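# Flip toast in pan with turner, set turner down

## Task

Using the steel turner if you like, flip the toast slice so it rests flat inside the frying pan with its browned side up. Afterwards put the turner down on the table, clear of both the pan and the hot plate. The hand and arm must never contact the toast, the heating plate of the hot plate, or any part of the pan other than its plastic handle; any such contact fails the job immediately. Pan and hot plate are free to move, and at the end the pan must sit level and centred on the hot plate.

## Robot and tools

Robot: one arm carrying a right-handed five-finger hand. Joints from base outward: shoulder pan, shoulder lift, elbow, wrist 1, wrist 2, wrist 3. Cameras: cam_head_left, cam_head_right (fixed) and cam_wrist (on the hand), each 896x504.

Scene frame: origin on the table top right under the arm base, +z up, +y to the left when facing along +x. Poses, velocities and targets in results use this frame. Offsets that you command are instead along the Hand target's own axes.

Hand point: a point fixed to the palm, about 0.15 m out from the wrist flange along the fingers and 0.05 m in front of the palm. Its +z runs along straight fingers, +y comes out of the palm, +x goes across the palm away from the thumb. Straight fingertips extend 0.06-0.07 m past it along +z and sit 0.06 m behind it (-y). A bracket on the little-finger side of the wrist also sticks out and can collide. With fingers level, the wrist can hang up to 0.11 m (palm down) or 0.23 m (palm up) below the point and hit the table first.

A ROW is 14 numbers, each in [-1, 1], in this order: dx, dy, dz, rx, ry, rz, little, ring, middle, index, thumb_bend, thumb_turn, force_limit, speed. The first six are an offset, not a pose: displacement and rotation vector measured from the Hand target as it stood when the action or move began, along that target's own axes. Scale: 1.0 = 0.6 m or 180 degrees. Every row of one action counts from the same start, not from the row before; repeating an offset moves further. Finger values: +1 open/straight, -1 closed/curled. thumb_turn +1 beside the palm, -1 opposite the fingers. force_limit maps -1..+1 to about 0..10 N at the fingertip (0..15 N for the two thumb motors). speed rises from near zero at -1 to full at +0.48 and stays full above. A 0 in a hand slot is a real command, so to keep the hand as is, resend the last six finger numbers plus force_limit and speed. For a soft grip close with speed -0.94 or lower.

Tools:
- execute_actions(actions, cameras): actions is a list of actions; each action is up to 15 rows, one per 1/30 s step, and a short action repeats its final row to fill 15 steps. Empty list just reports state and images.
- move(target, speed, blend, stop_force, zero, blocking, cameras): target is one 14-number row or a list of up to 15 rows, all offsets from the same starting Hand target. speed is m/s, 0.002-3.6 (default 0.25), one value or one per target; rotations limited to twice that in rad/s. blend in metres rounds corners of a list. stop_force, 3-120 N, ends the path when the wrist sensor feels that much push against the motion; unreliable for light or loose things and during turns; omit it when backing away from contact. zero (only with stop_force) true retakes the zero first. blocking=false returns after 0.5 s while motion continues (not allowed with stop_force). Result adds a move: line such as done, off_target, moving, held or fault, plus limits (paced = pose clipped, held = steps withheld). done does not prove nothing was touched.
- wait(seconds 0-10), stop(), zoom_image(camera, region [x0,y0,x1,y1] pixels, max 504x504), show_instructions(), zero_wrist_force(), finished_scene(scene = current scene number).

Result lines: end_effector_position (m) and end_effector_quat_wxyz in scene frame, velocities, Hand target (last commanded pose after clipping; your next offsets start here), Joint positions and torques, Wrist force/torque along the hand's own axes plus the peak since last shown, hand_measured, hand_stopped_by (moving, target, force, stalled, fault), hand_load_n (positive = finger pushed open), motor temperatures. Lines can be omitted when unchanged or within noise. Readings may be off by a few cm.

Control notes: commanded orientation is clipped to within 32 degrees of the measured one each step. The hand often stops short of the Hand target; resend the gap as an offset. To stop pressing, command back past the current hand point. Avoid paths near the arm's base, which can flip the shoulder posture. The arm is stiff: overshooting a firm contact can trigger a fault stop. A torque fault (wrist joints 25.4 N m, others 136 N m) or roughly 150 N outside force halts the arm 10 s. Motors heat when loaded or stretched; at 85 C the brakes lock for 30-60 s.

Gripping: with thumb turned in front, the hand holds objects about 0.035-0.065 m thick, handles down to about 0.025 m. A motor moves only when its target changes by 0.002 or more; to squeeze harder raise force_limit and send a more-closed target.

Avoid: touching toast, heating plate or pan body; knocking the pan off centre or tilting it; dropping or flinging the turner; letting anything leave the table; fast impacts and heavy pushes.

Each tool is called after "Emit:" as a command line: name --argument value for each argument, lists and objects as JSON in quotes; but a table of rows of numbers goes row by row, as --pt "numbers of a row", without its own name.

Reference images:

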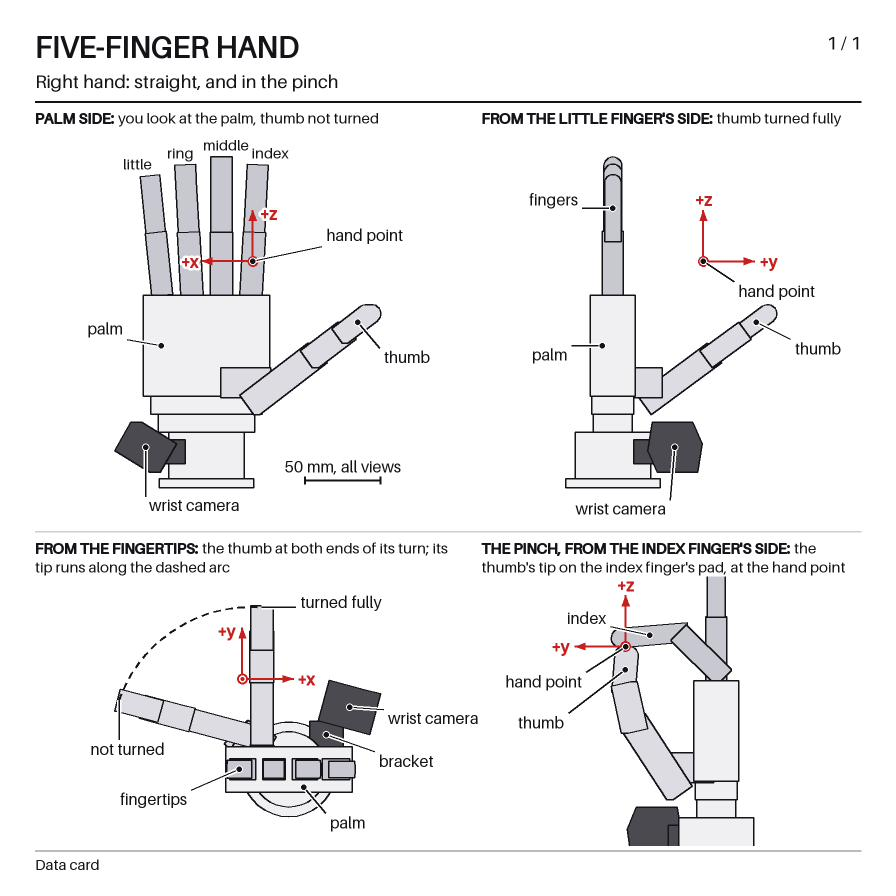

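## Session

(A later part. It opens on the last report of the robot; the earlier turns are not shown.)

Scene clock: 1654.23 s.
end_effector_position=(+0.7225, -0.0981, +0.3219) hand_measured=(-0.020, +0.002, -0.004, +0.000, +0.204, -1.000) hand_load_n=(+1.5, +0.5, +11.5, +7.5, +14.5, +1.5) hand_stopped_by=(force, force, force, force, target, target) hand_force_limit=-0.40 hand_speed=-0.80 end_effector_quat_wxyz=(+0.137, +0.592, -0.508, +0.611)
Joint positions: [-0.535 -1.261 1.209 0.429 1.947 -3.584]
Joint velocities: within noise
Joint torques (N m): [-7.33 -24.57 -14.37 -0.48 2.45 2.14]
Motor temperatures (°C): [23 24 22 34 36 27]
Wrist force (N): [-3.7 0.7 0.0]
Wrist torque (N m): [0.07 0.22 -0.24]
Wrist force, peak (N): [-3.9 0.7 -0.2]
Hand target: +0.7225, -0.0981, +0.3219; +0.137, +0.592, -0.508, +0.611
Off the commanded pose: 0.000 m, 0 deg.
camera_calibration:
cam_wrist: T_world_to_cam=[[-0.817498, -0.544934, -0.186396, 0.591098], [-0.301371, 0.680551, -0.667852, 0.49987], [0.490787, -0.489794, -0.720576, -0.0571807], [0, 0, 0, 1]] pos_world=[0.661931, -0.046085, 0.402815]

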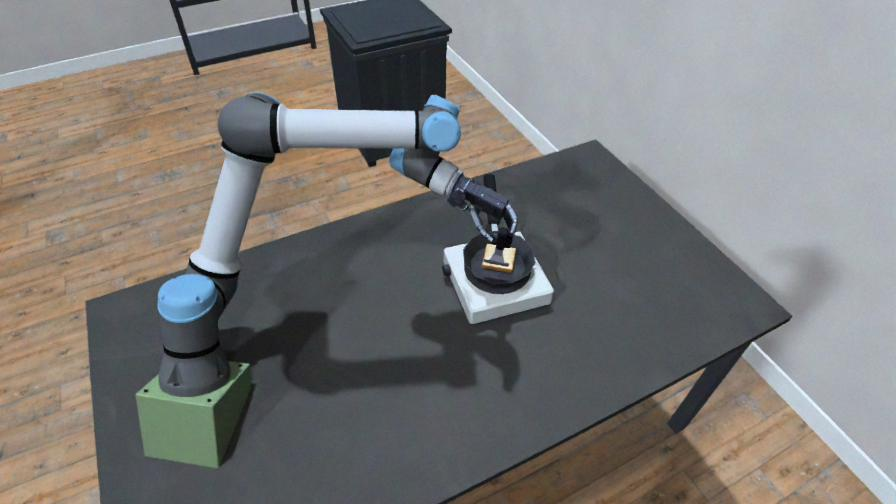

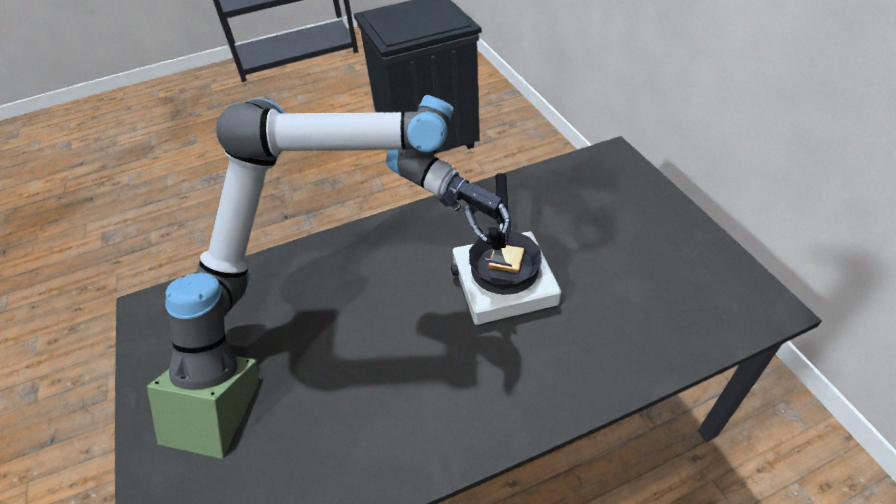

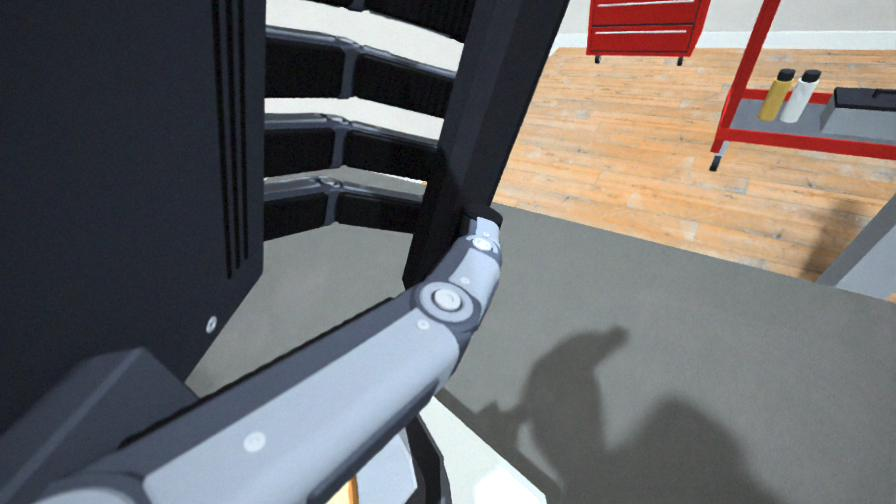

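Emit:
zoom_image --camera "cam_head_left" --region '[440, 210, 560, 330]'

Emit:
zoom_image --camera "cam_head_right" --region '[445, 210, 565, 330]'

Scaled by 4.200.

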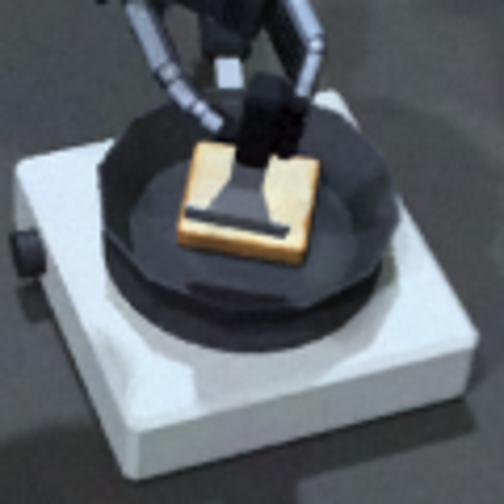

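Scaled by 4.200.

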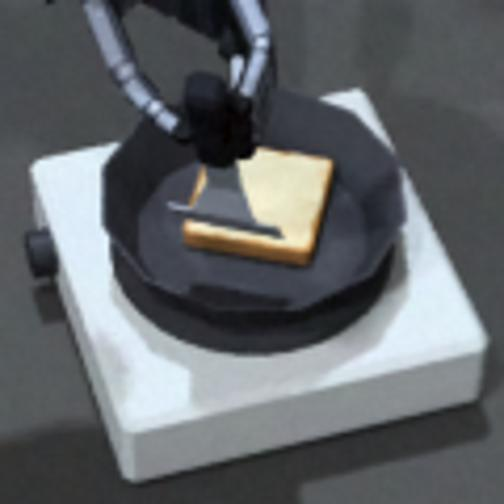

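Emit:
move --pt "-0.05816 0.03097 0.0148 0 0 0 -0.35 -0.35 -0.4 -0.3 0.2 -1 -0.4 -0.8" --pt "-0.11704 -0.06526 -0.01534 0 0 0 -0.35 -0.35 -0.4 -0.3 0.2 -1 -0.4 -0.8" --speed '[0.1, 0.06]' --cameras '["cam_head_left", "cam_head_right"]'

Scene clock: 1760.23 s.
end_effector_position=(+0.7657, -0.0430, +0.2812) hand_measured=(-0.020, +0.002, -0.004, +0.000, +0.204, -1.000) hand_load_n=(+1.0, +0.0, +11.5, +7.5, +14.5, +1.5) hand_stopped_by=(force, force, force, force, target, target) hand_force_limit=-0.40 hand_speed=-0.80 end_effector_quat_wxyz=(+0.137, +0.592, -0.509, +0.610)
Joint positions: [-0.385 -1.132 1.039 0.498 2.086 -3.521]
Joint torques (N m): [-19.7 -55 -21.79 -1.59 0.37 -2.03]
Wrist force (N): [-3.3 0.0 0.1]
Wrist torque (N m): [0.08 0.25 -0.13]
Wrist force, peak (N): [-4.2 0.4 0.7]
Hand target: +0.7657, -0.0429, +0.2814; +0.137, +0.592, -0.508, +0.611
Off the commanded pose: 0.000 m, 0 deg.
move: done
Images, in order (width x height): cam_head_left 896x504, cam_head_right 896x504.

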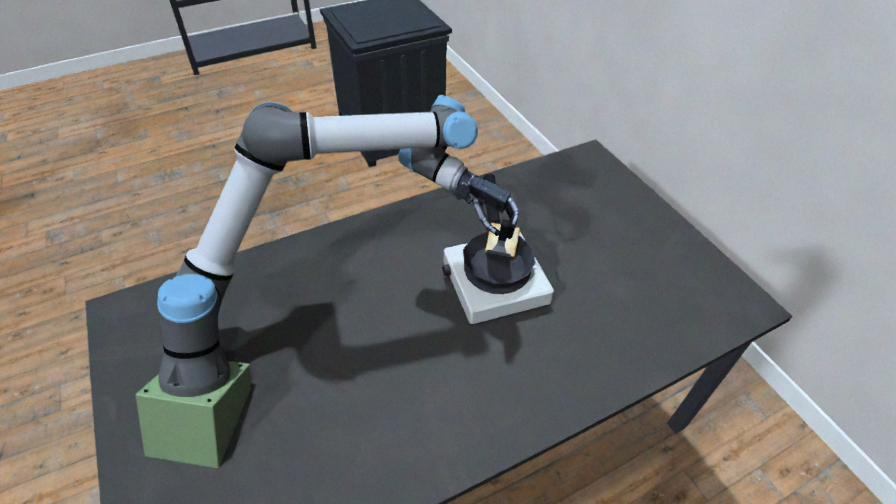

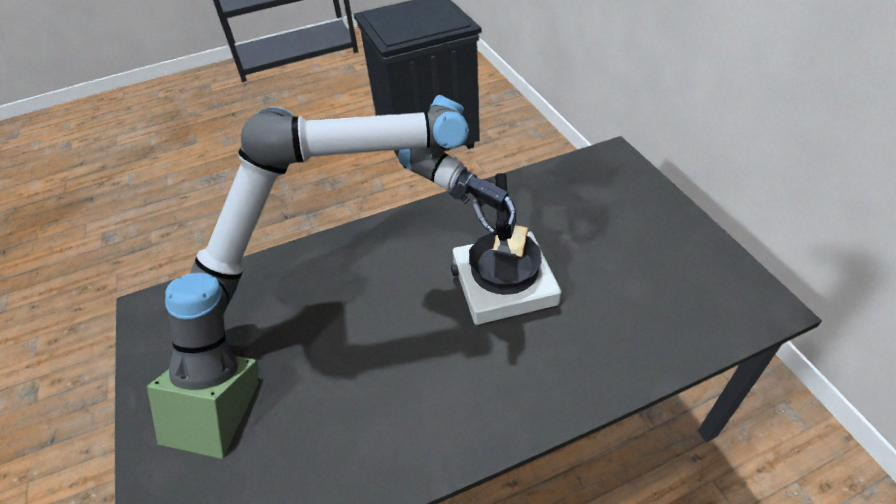

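Emit:
zoom_image --camera "cam_head_left" --region '[440, 200, 560, 320]'

Emit:
zoom_image --camera "cam_head_right" --region '[445, 200, 565, 320]'

Scaled by 4.200.

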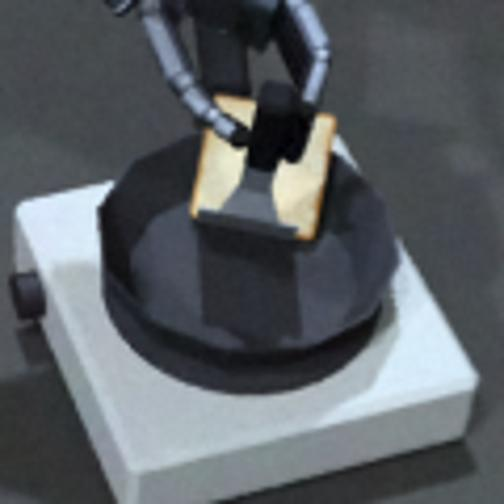

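Scaled by 4.200.

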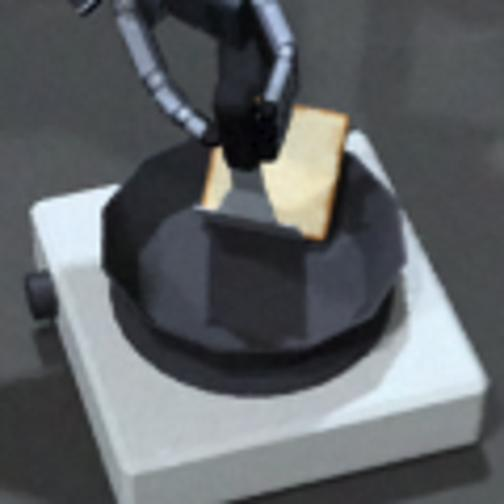

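Emit:
move --target '[0.09602, 0.09468, 0.02714, 0, 0, 0, -0.35, -0.35, -0.4, -0.3, 0.2, -1, -0.4, -0.8]' --speed 0.35 --cameras '["cam_head_left", "cam_head_right"]'

Scene clock: 1767.90 s.
end_effector_position=(+0.7165, -0.1059, +0.3015) hand_measured=(-0.020, +0.002, -0.004, +0.000, +0.204, -1.000) hand_load_n=(+1.5, +0.5, +11.5, +8.0, +14.5, +1.5) hand_stopped_by=(force, force, force, force, target, target) hand_force_limit=-0.40 hand_speed=-0.80 end_effector_quat_wxyz=(+0.137, +0.592, -0.508, +0.611)
Joint positions: [-0.533 -1.263 1.269 0.371 1.949 -3.583]
Joint torques (N m): [-21.92 -31.9 -12.61 0.76 0.19 1.55]
Wrist force (N): [-3.9 0.0 0.1]
Wrist torque (N m): [-0.03 0.26 -0.28]
Wrist force, peak (N): [-5.0 -0.9 -0.1]
Hand target: +0.7164, -0.1060, +0.3014; +0.137, +0.592, -0.508, +0.611
Off the commanded pose: 0.000 m, 0 deg.
move: done
Images, in order (width x height): cam_head_left 896x504, cam_head_right 896x504.

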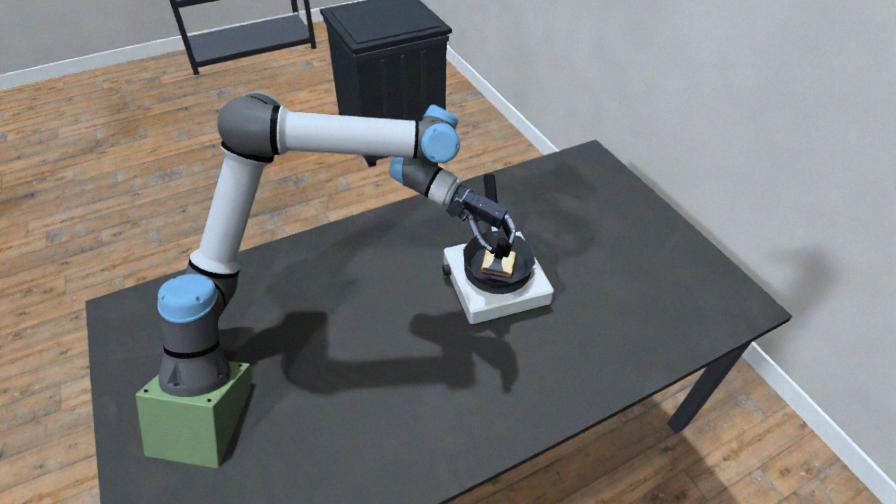

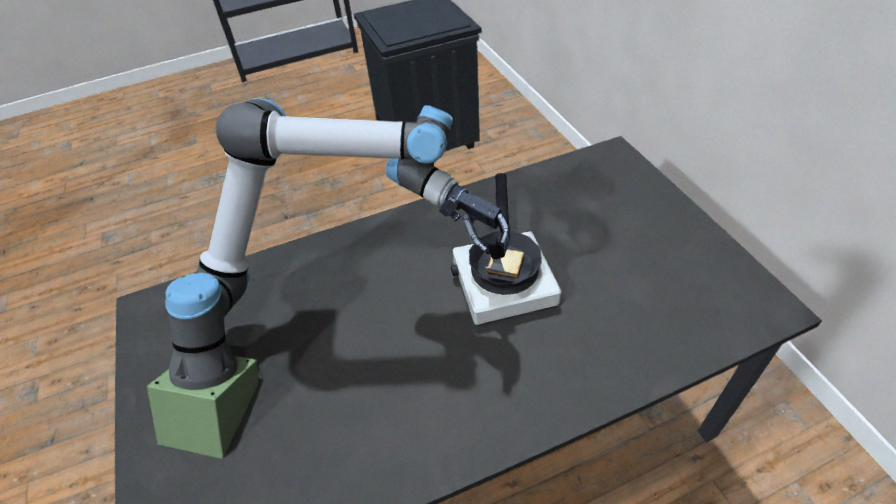

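Emit:
zoom_image --camera "cam_head_left" --region '[455, 225, 545, 315]'

Emit:
zoom_image --camera "cam_head_right" --region '[460, 225, 550, 315]'

Scaled by 5.600.

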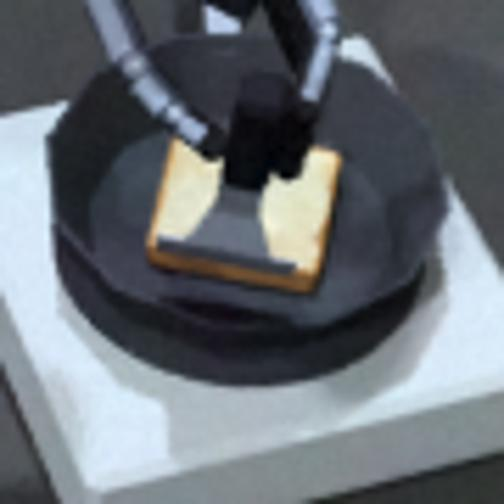

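Scaled by 5.600.

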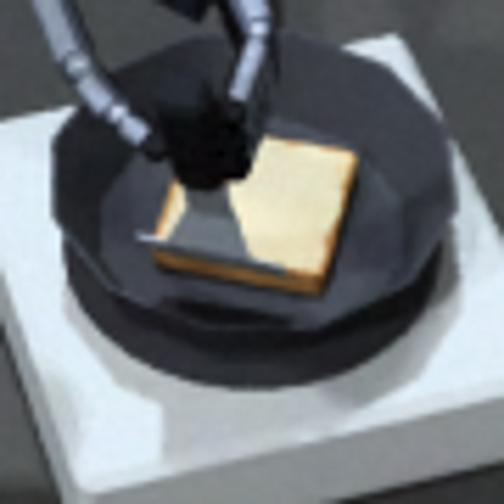

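Emit:
move --pt "0.08616 -0.04588 -0.02192 0 0 0 -0.35 -0.35 -0.4 -0.3 0.2 -1 -0.4 -0.8" --pt "-0.05102 -0.30327 -0.09565 0 0.02876 -0.10732 -0.35 -0.35 -0.4 -0.3 0.2 -1 -0.4 -0.8" --speed '[0.15, 0.15]' --blend '[0.03, 0]' --cameras '["cam_head_left", "cam_head_right"]'

Scene clock: 1792.37 s.
end_effector_position=(+0.8301, +0.0330, +0.3709) hand_measured=(-0.020, +0.002, -0.004, +0.000, +0.204, -1.000) hand_load_n=(+1.5, +0.0, +11.5, +7.5, +14.0, +2.0) hand_stopped_by=(force, force, force, force, target, target) hand_force_limit=-0.40 hand_speed=-0.80 end_effector_quat_wxyz=(+0.256, +0.641, -0.391, +0.609)
Joint positions: [-0.256 -0.716 0.035 1.046 2.277 -3.841]
Joint torques (N m): [-10.36 -44.32 -22.11 2.51 1.96 -2.14]
Wrist force (N): [-4.5 -0.3 0.1]
Wrist torque (N m): [0.07 0.32 -0.26]
Wrist force, peak (N): [-5.7 1.2 0.6]
Hand target: +0.8308, +0.0333, +0.3711; +0.260, +0.640, -0.395, +0.605
Off the commanded pose: 0.001 m, 1 deg.
elbow stopped short: the move would have taken joint 3 (elbow) straighter than the controller allows.
move: done
Images, in order (width x height): cam_head_left 896x504, cam_head_right 896x504.

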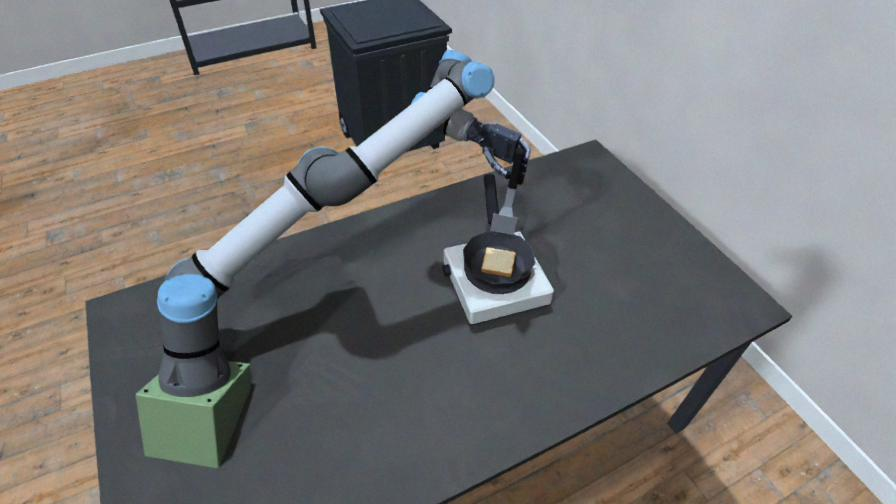

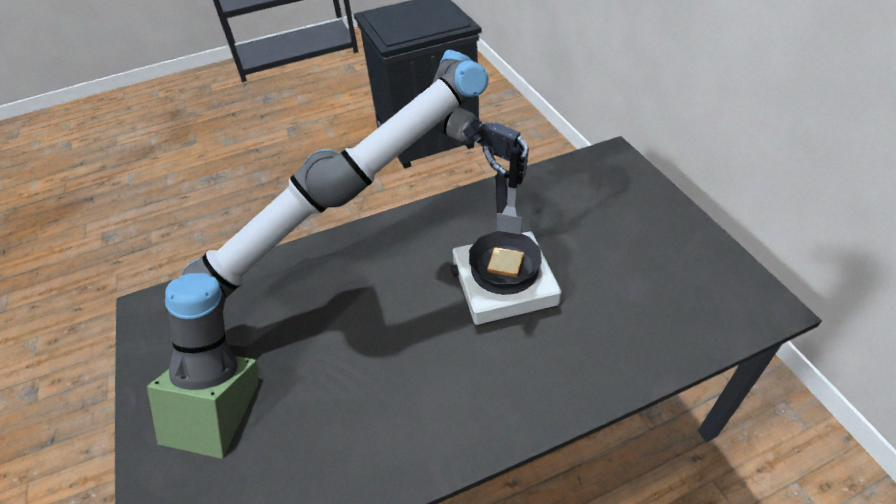

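Emit:
zoom_image --camera "cam_head_left" --region '[440, 190, 560, 310]'

Emit:
zoom_image --camera "cam_head_right" --region '[445, 190, 565, 310]'

Scaled by 4.200.

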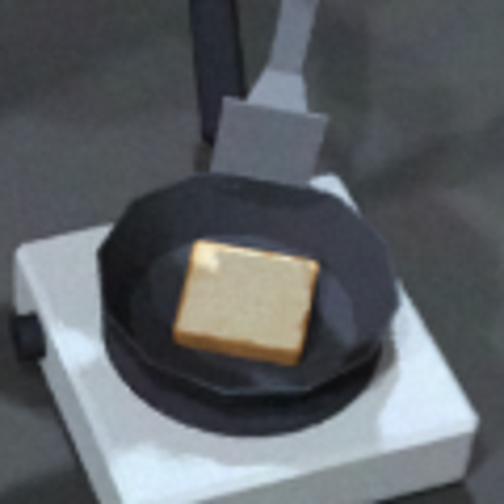

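Scaled by 4.200.

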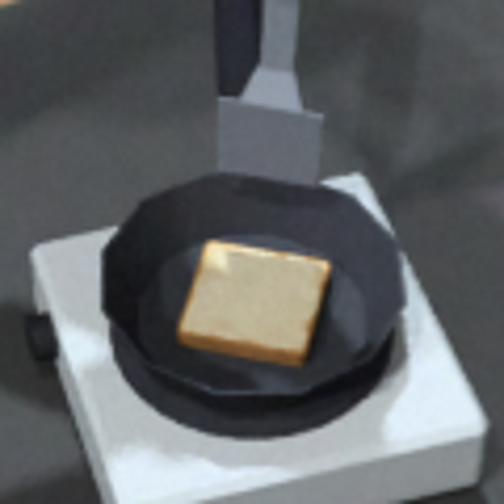

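Emit:
move --target '[-0.09745, 0.00805, 0.0134, -0.01363, 0.00201, 0.00179, -0.35, -0.35, -0.4, -0.3, 0.2, -1, -0.4, -0.8]' --speed 0.08 --cameras '["cam_head_left", "cam_head_right"]'

Emit:
zoom_image --camera "cam_head_left" --region '[440, 190, 560, 310]'

Emit:
zoom_image --camera "cam_head_right" --region '[445, 190, 565, 310]'

Scene clock: 1821.23 s.
end_effector_position=(+0.8334, +0.0351, +0.3116) hand_measured=(-0.020, +0.002, -0.004, +0.000, +0.204, -1.000) hand_load_n=(+1.5, +0.5, +11.5, +7.5, +14.5, +2.0) hand_stopped_by=(force, force, force, force, target, target) hand_force_limit=-0.40 hand_speed=-0.80 end_effector_quat_wxyz=(+0.269, +0.632, -0.405, +0.603)
Joint positions: [-0.206 -0.641 0.035 1.029 2.353 -3.782]
Joint torques (N m): [-25.93 -68.23 -19.26 2.32 0.22 -2.47]
Wrist force (N): [-4.2 0.2 -0.1]
Wrist torque (N m): [0.14 0.29 -0.28]
Wrist force, peak (N): [-5.2 0.2 0.3]
Hand target: +0.8340, +0.0353, +0.3120; +0.273, +0.632, -0.409, +0.599
Off the commanded pose: 0.001 m, 1 deg.
elbow stopped short: the move would have taken joint 3 (elbow) straighter than the controller allows.
move: done
Images, in order (width x height): cam_head_left 896x504, cam_head_right 896x504.

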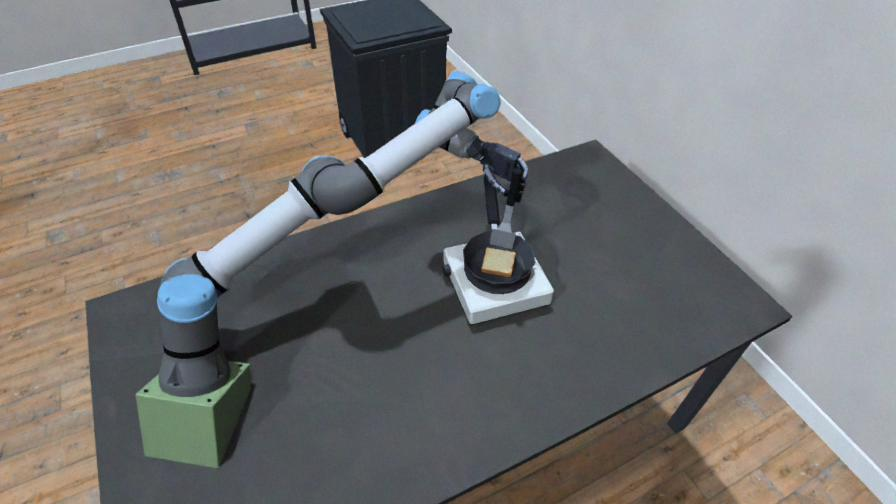

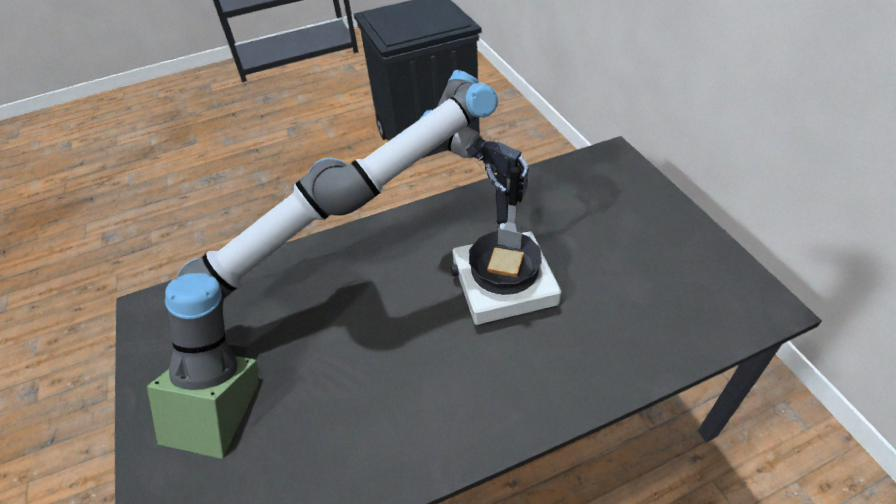

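Scaled by 4.200.

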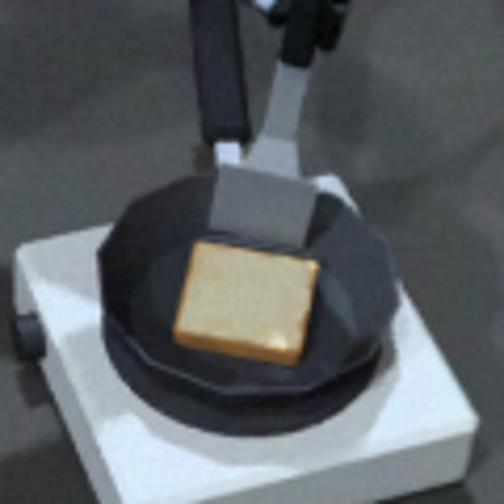

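Scaled by 4.200.

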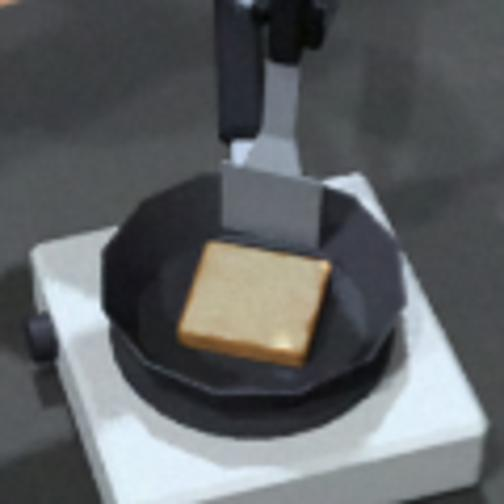

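Emit:
move --target '[-0.04085, 0.00604, 0.00556, 0, 0, 0, -0.35, -0.35, -0.4, -0.3, 0.2, -1, -0.4, -0.8]' --speed 0.02 --stop_force 3 --cameras '["cam_head_left", "cam_head_right"]'

Emit:
zoom_image --camera "cam_head_left" --region '[440, 190, 560, 310]'

Emit:
zoom_image --camera "cam_head_right" --region '[445, 190, 565, 310]'

Scene clock: 1830.73 s.
end_effector_position=(+0.8335, +0.0351, +0.3067) hand_measured=(-0.020, +0.002, -0.004, +0.000, +0.204, -1.000) hand_load_n=(+1.5, +0.5, +11.5, +7.5, +14.5, +0.0) hand_stopped_by=(force, force, force, force, target, target) hand_force_limit=-0.40 hand_speed=-0.80 end_effector_quat_wxyz=(+0.270, +0.632, -0.406, +0.602)
Joint positions: [-0.203 -0.639 0.043 1.024 2.357 -3.777]
Joint torques (N m): [-25.43 -69.87 -10.65 -1.55 2.75 -2.34]
Wrist force (N): [-3.0 0.7 -0.4]
Wrist torque (N m): [0.21 0.19 -0.24]
Wrist force, peak (N): [8.9 0.3 -1.4]
Hand target: +0.8335, +0.0351, +0.3067; +0.270, +0.632, -0.406, +0.602 (not the last commanded pose)
Off the commanded pose: 0.020 m, 1 deg.
move: contact
Images, in order (width x height): cam_head_left 896x504, cam_head_right 896x504.

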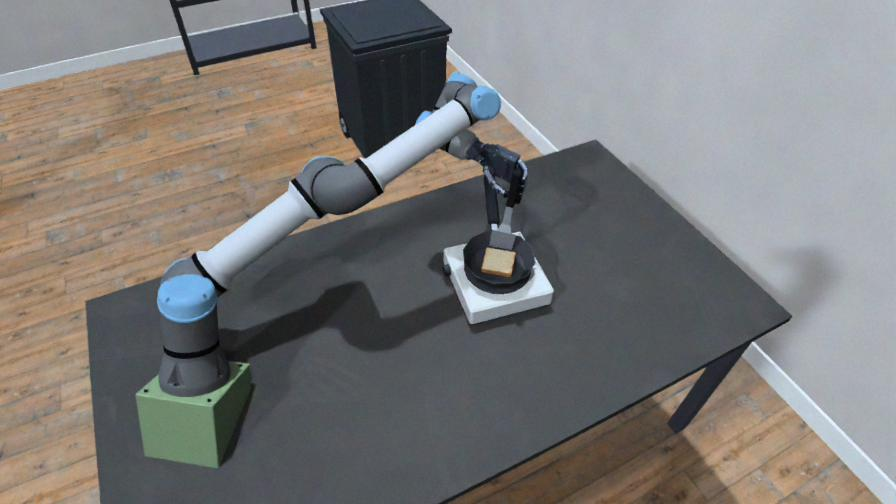

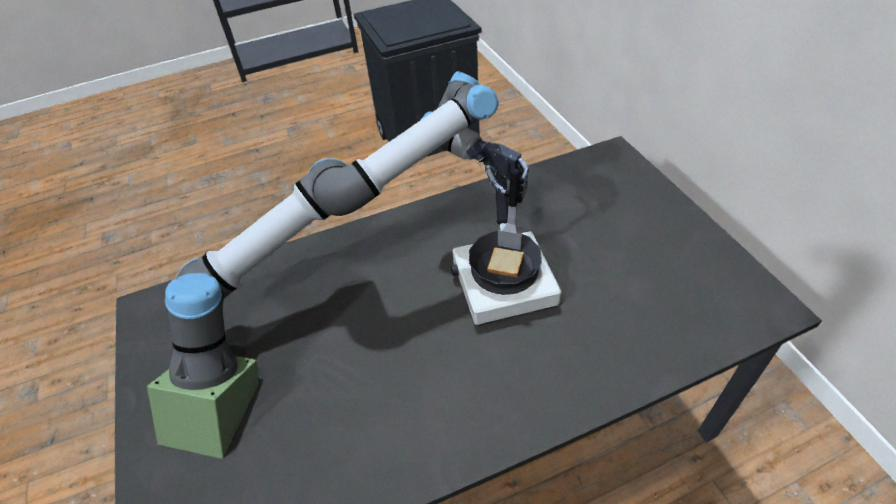

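Scaled by 4.200.

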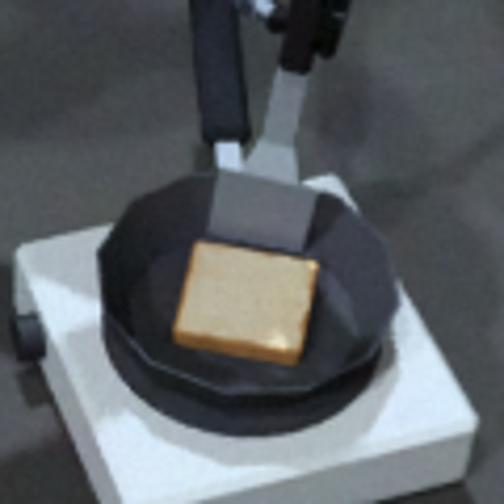

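Scaled by 4.200.

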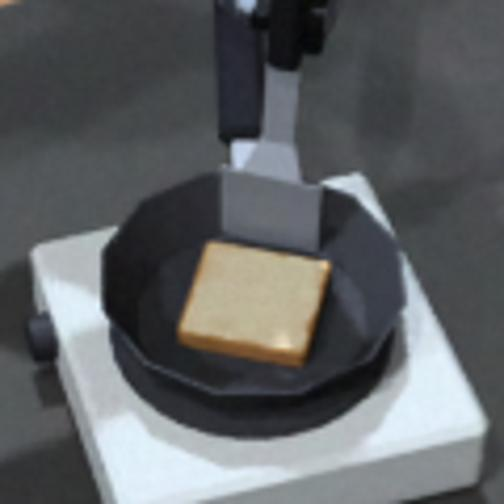

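Emit:
move --target '[0.00455, 0.02317, 0.00823, 0, 0, 0, -0.35, -0.35, -0.4, -0.3, 0.2, -1, -0.4, -0.8]' --speed 0.04 --cameras '["cam_head_left", "cam_head_right"]'

Emit:
zoom_image --camera "cam_head_left" --region '[440, 190, 560, 310]'

Emit:
zoom_image --camera "cam_head_right" --region '[445, 190, 565, 310]'

Scene clock: 1840.87 s.
end_effector_position=(+0.8243, +0.0232, +0.3069) hand_measured=(-0.020, +0.002, -0.004, +0.000, +0.204, -1.000) hand_load_n=(+1.0, +0.0, +11.5, +8.0, +14.0, +0.5) hand_stopped_by=(force, force, force, force, target, target) hand_force_limit=-0.40 hand_speed=-0.80 end_effector_quat_wxyz=(+0.270, +0.632, -0.406, +0.602)
Joint positions: [-0.221 -0.788 0.353 0.856 2.341 -3.788]
Joint torques (N m): [-9.7 -46.3 -12.44 1.97 3.13 2.36]
Wrist force (N): [-4.1 0.9 -0.3]
Wrist torque (N m): [0.24 0.27 -0.25]
Wrist force, peak (N): [-4.3 0.5 -0.3]
Hand target: +0.8243, +0.0232, +0.3067; +0.270, +0.632, -0.406, +0.602
Off the commanded pose: 0.000 m, 0 deg.
move: done
Images, in order (width x height): cam_head_left 896x504, cam_head_right 896x504.

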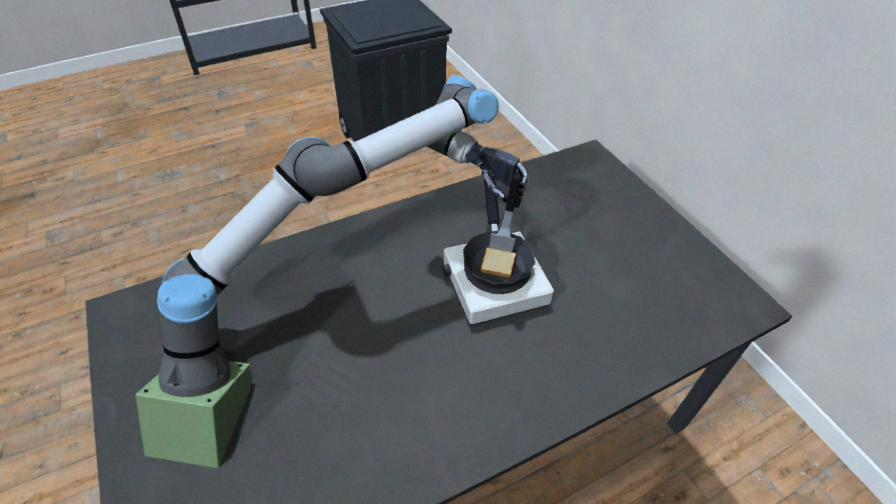

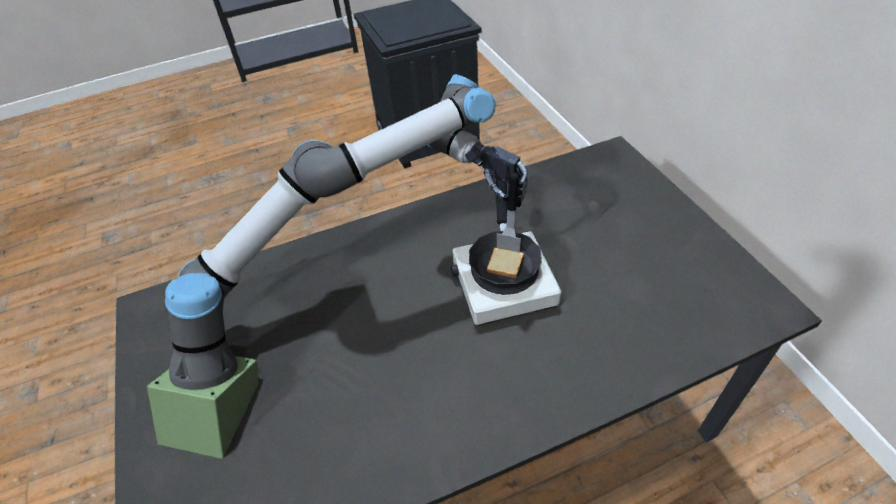

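Scaled by 4.200.

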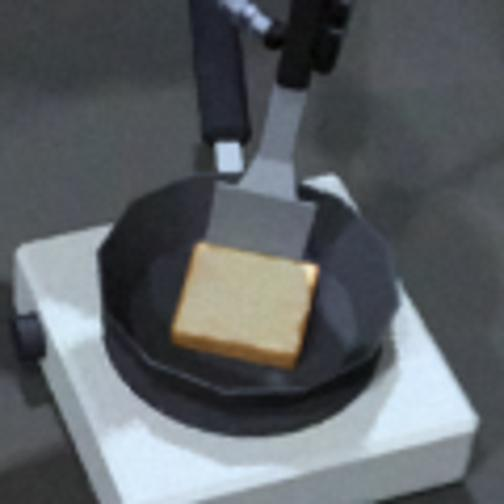

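Scaled by 4.200.

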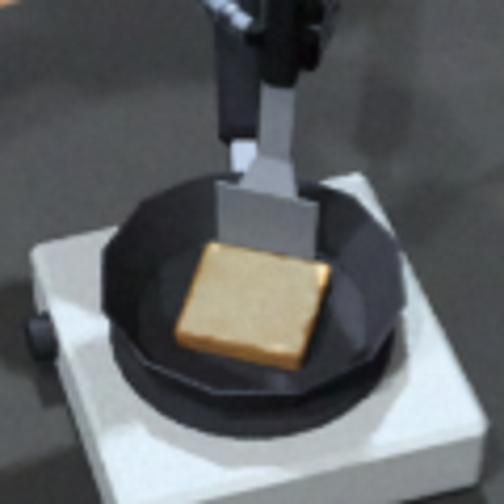

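Emit:
move --target '[0.00734, 0.05454, 0.01966, 0, 0, 0, -0.35, -0.35, -0.4, -0.3, 0.2, -1, -0.4, -0.8]' --speed 0.05 --cameras '["cam_head_left", "cam_head_right"]'

Emit:
zoom_image --camera "cam_head_left" --region '[440, 190, 560, 310]'

Emit:
zoom_image --camera "cam_head_right" --region '[445, 190, 565, 310]'

Scene clock: 1846.30 s.
end_effector_position=(+0.8031, -0.0046, +0.3049) hand_measured=(-0.022, +0.002, -0.004, +0.000, +0.204, -1.000) hand_load_n=(+0.0, +1.0, +12.0, +7.5, +14.0, +0.0) hand_stopped_by=(force, force, force, force, target, target) hand_force_limit=-0.40 hand_speed=-0.80 end_effector_quat_wxyz=(+0.270, +0.632, -0.406, +0.602)
Joint positions: [-0.263 -0.925 0.642 0.689 2.303 -3.811]
Joint torques (N m): [-9.08 -39.69 -10.59 2.26 2.48 1.76]
Wrist force (N): [-1.6 0.0 -0.9]
Wrist torque (N m): [0.21 0.25 -0.16]
Wrist force, peak (N): [-4.3 0.7 -0.3]
Hand target: +0.8031, -0.0046, +0.3047; +0.270, +0.632, -0.406, +0.602
Off the commanded pose: 0.000 m, 0 deg.
move: done
Images, in order (width x height): cam_head_left 896x504, cam_head_right 896x504.

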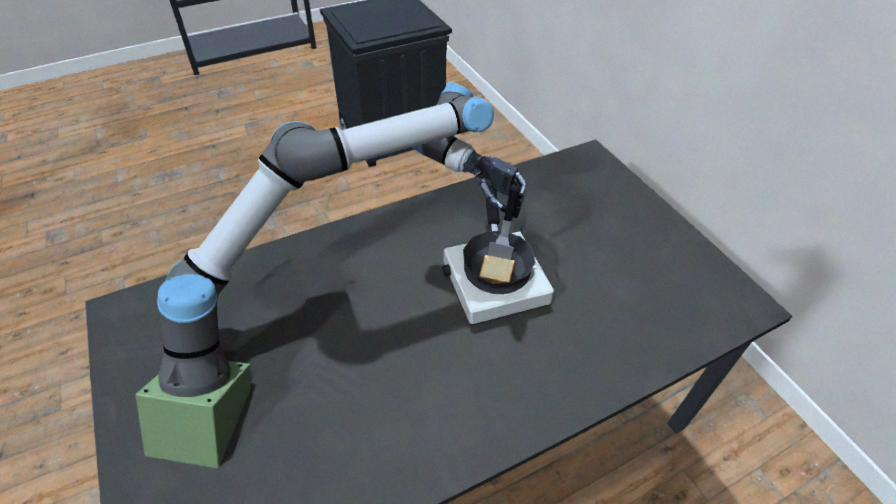

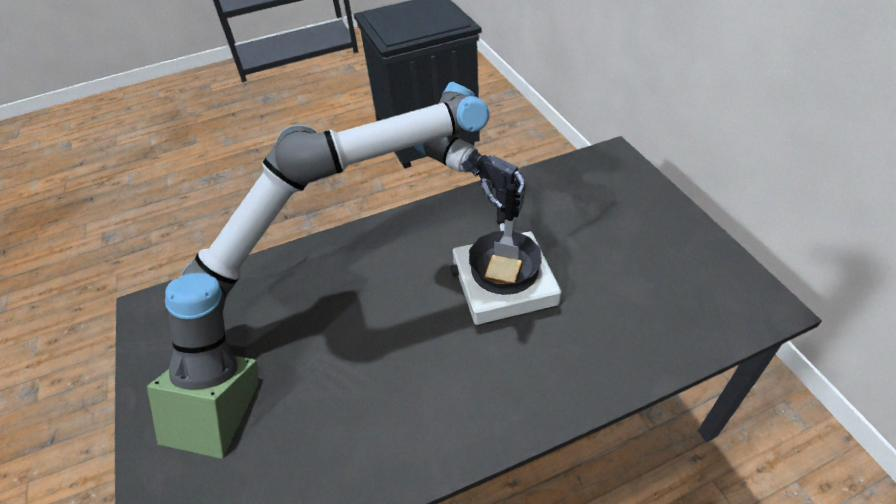

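Scaled by 4.200.

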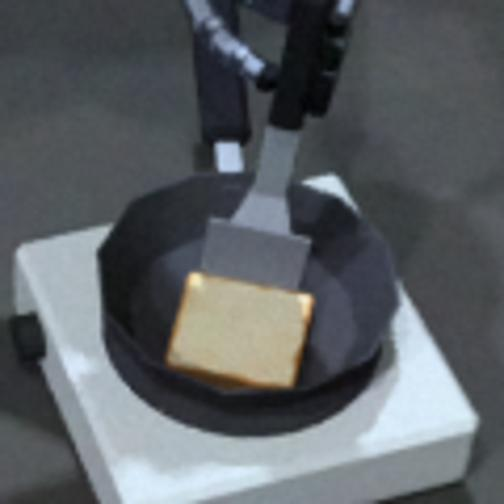

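Scaled by 4.200.

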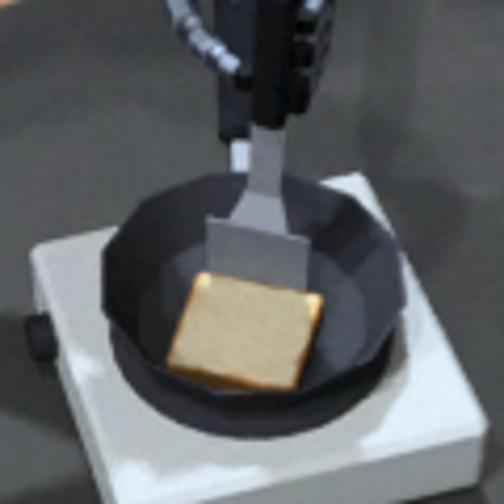

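Emit:
move --target '[0.00618, 0.02292, 0.00802, 0, 0, 0, -0.35, -0.35, -0.4, -0.3, 0.2, -1, -0.4, -0.8]' --speed 0.04 --cameras '["cam_head_left", "cam_head_right"]'

Emit:
zoom_image --camera "cam_head_left" --region '[440, 190, 560, 310]'

Emit:
zoom_image --camera "cam_head_right" --region '[445, 190, 565, 310]'

Scene clock: 1851.40 s.
end_effector_position=(+0.7940, -0.0165, +0.3059) hand_measured=(-0.022, +0.002, -0.004, +0.000, +0.204, -1.000) hand_load_n=(+0.5, +1.0, +12.5, +7.5, +13.5, +0.0) hand_stopped_by=(force, force, force, force, target, target) hand_force_limit=-0.40 hand_speed=-0.80 end_effector_quat_wxyz=(+0.270, +0.632, -0.406, +0.603)
Joint positions: [-0.283 -0.968 0.728 0.638 2.284 -3.821]
Joint torques (N m): [-9.15 -39.3 -25.69 2.43 3.09 0.31]
Wrist force (N): [-4.0 0.0 -0.4]
Wrist torque (N m): [0.13 0.29 -0.21]
Wrist force, peak (N): [6.6 0.1 -1.7]
Hand target: +0.7940, -0.0165, +0.3057; +0.270, +0.632, -0.406, +0.602
Off the commanded pose: 0.000 m, 0 deg.
move: done
Images, in order (width x height): cam_head_left 896x504, cam_head_right 896x504.

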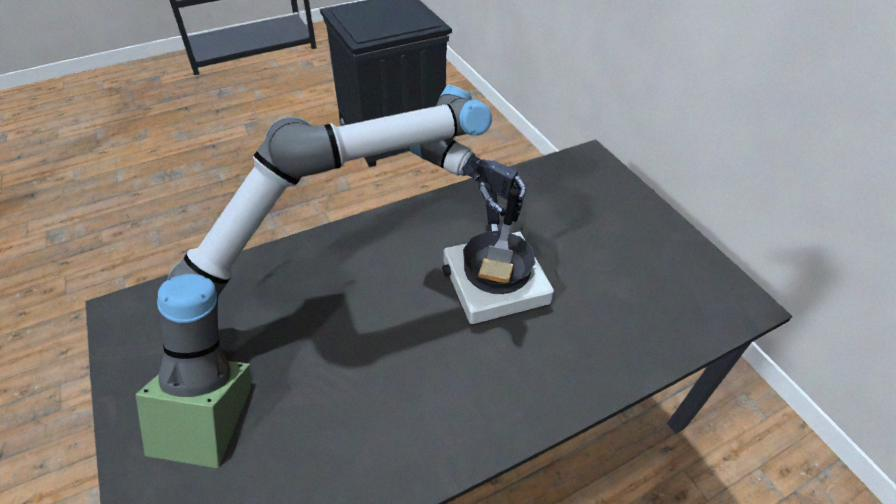

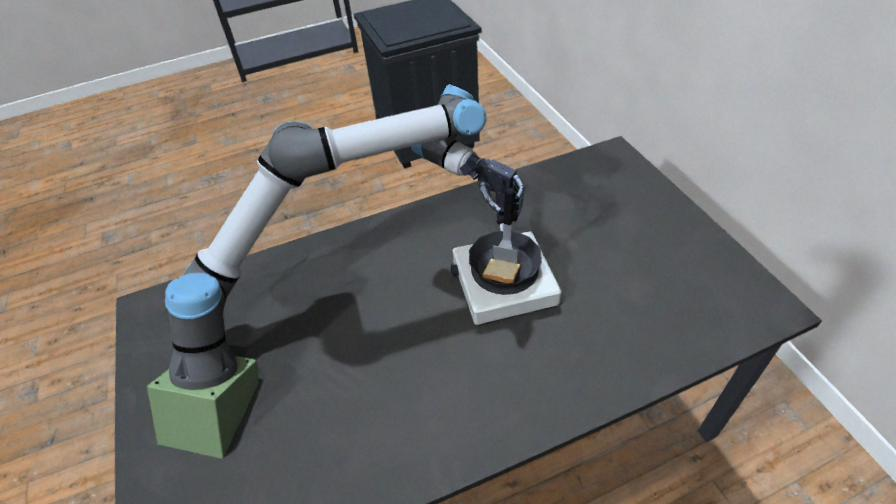

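Scaled by 4.200.

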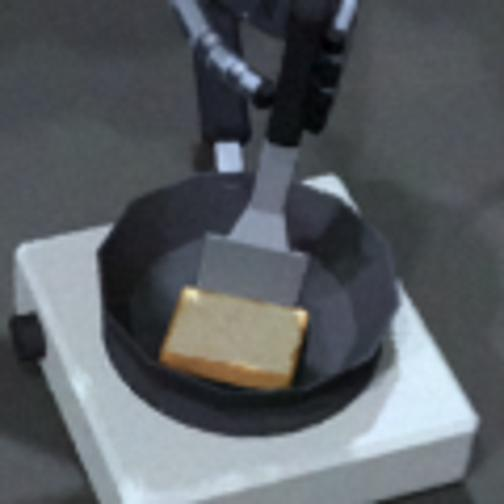

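Scaled by 4.200.

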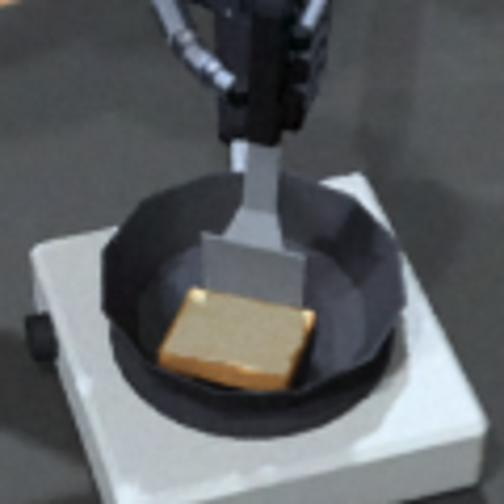

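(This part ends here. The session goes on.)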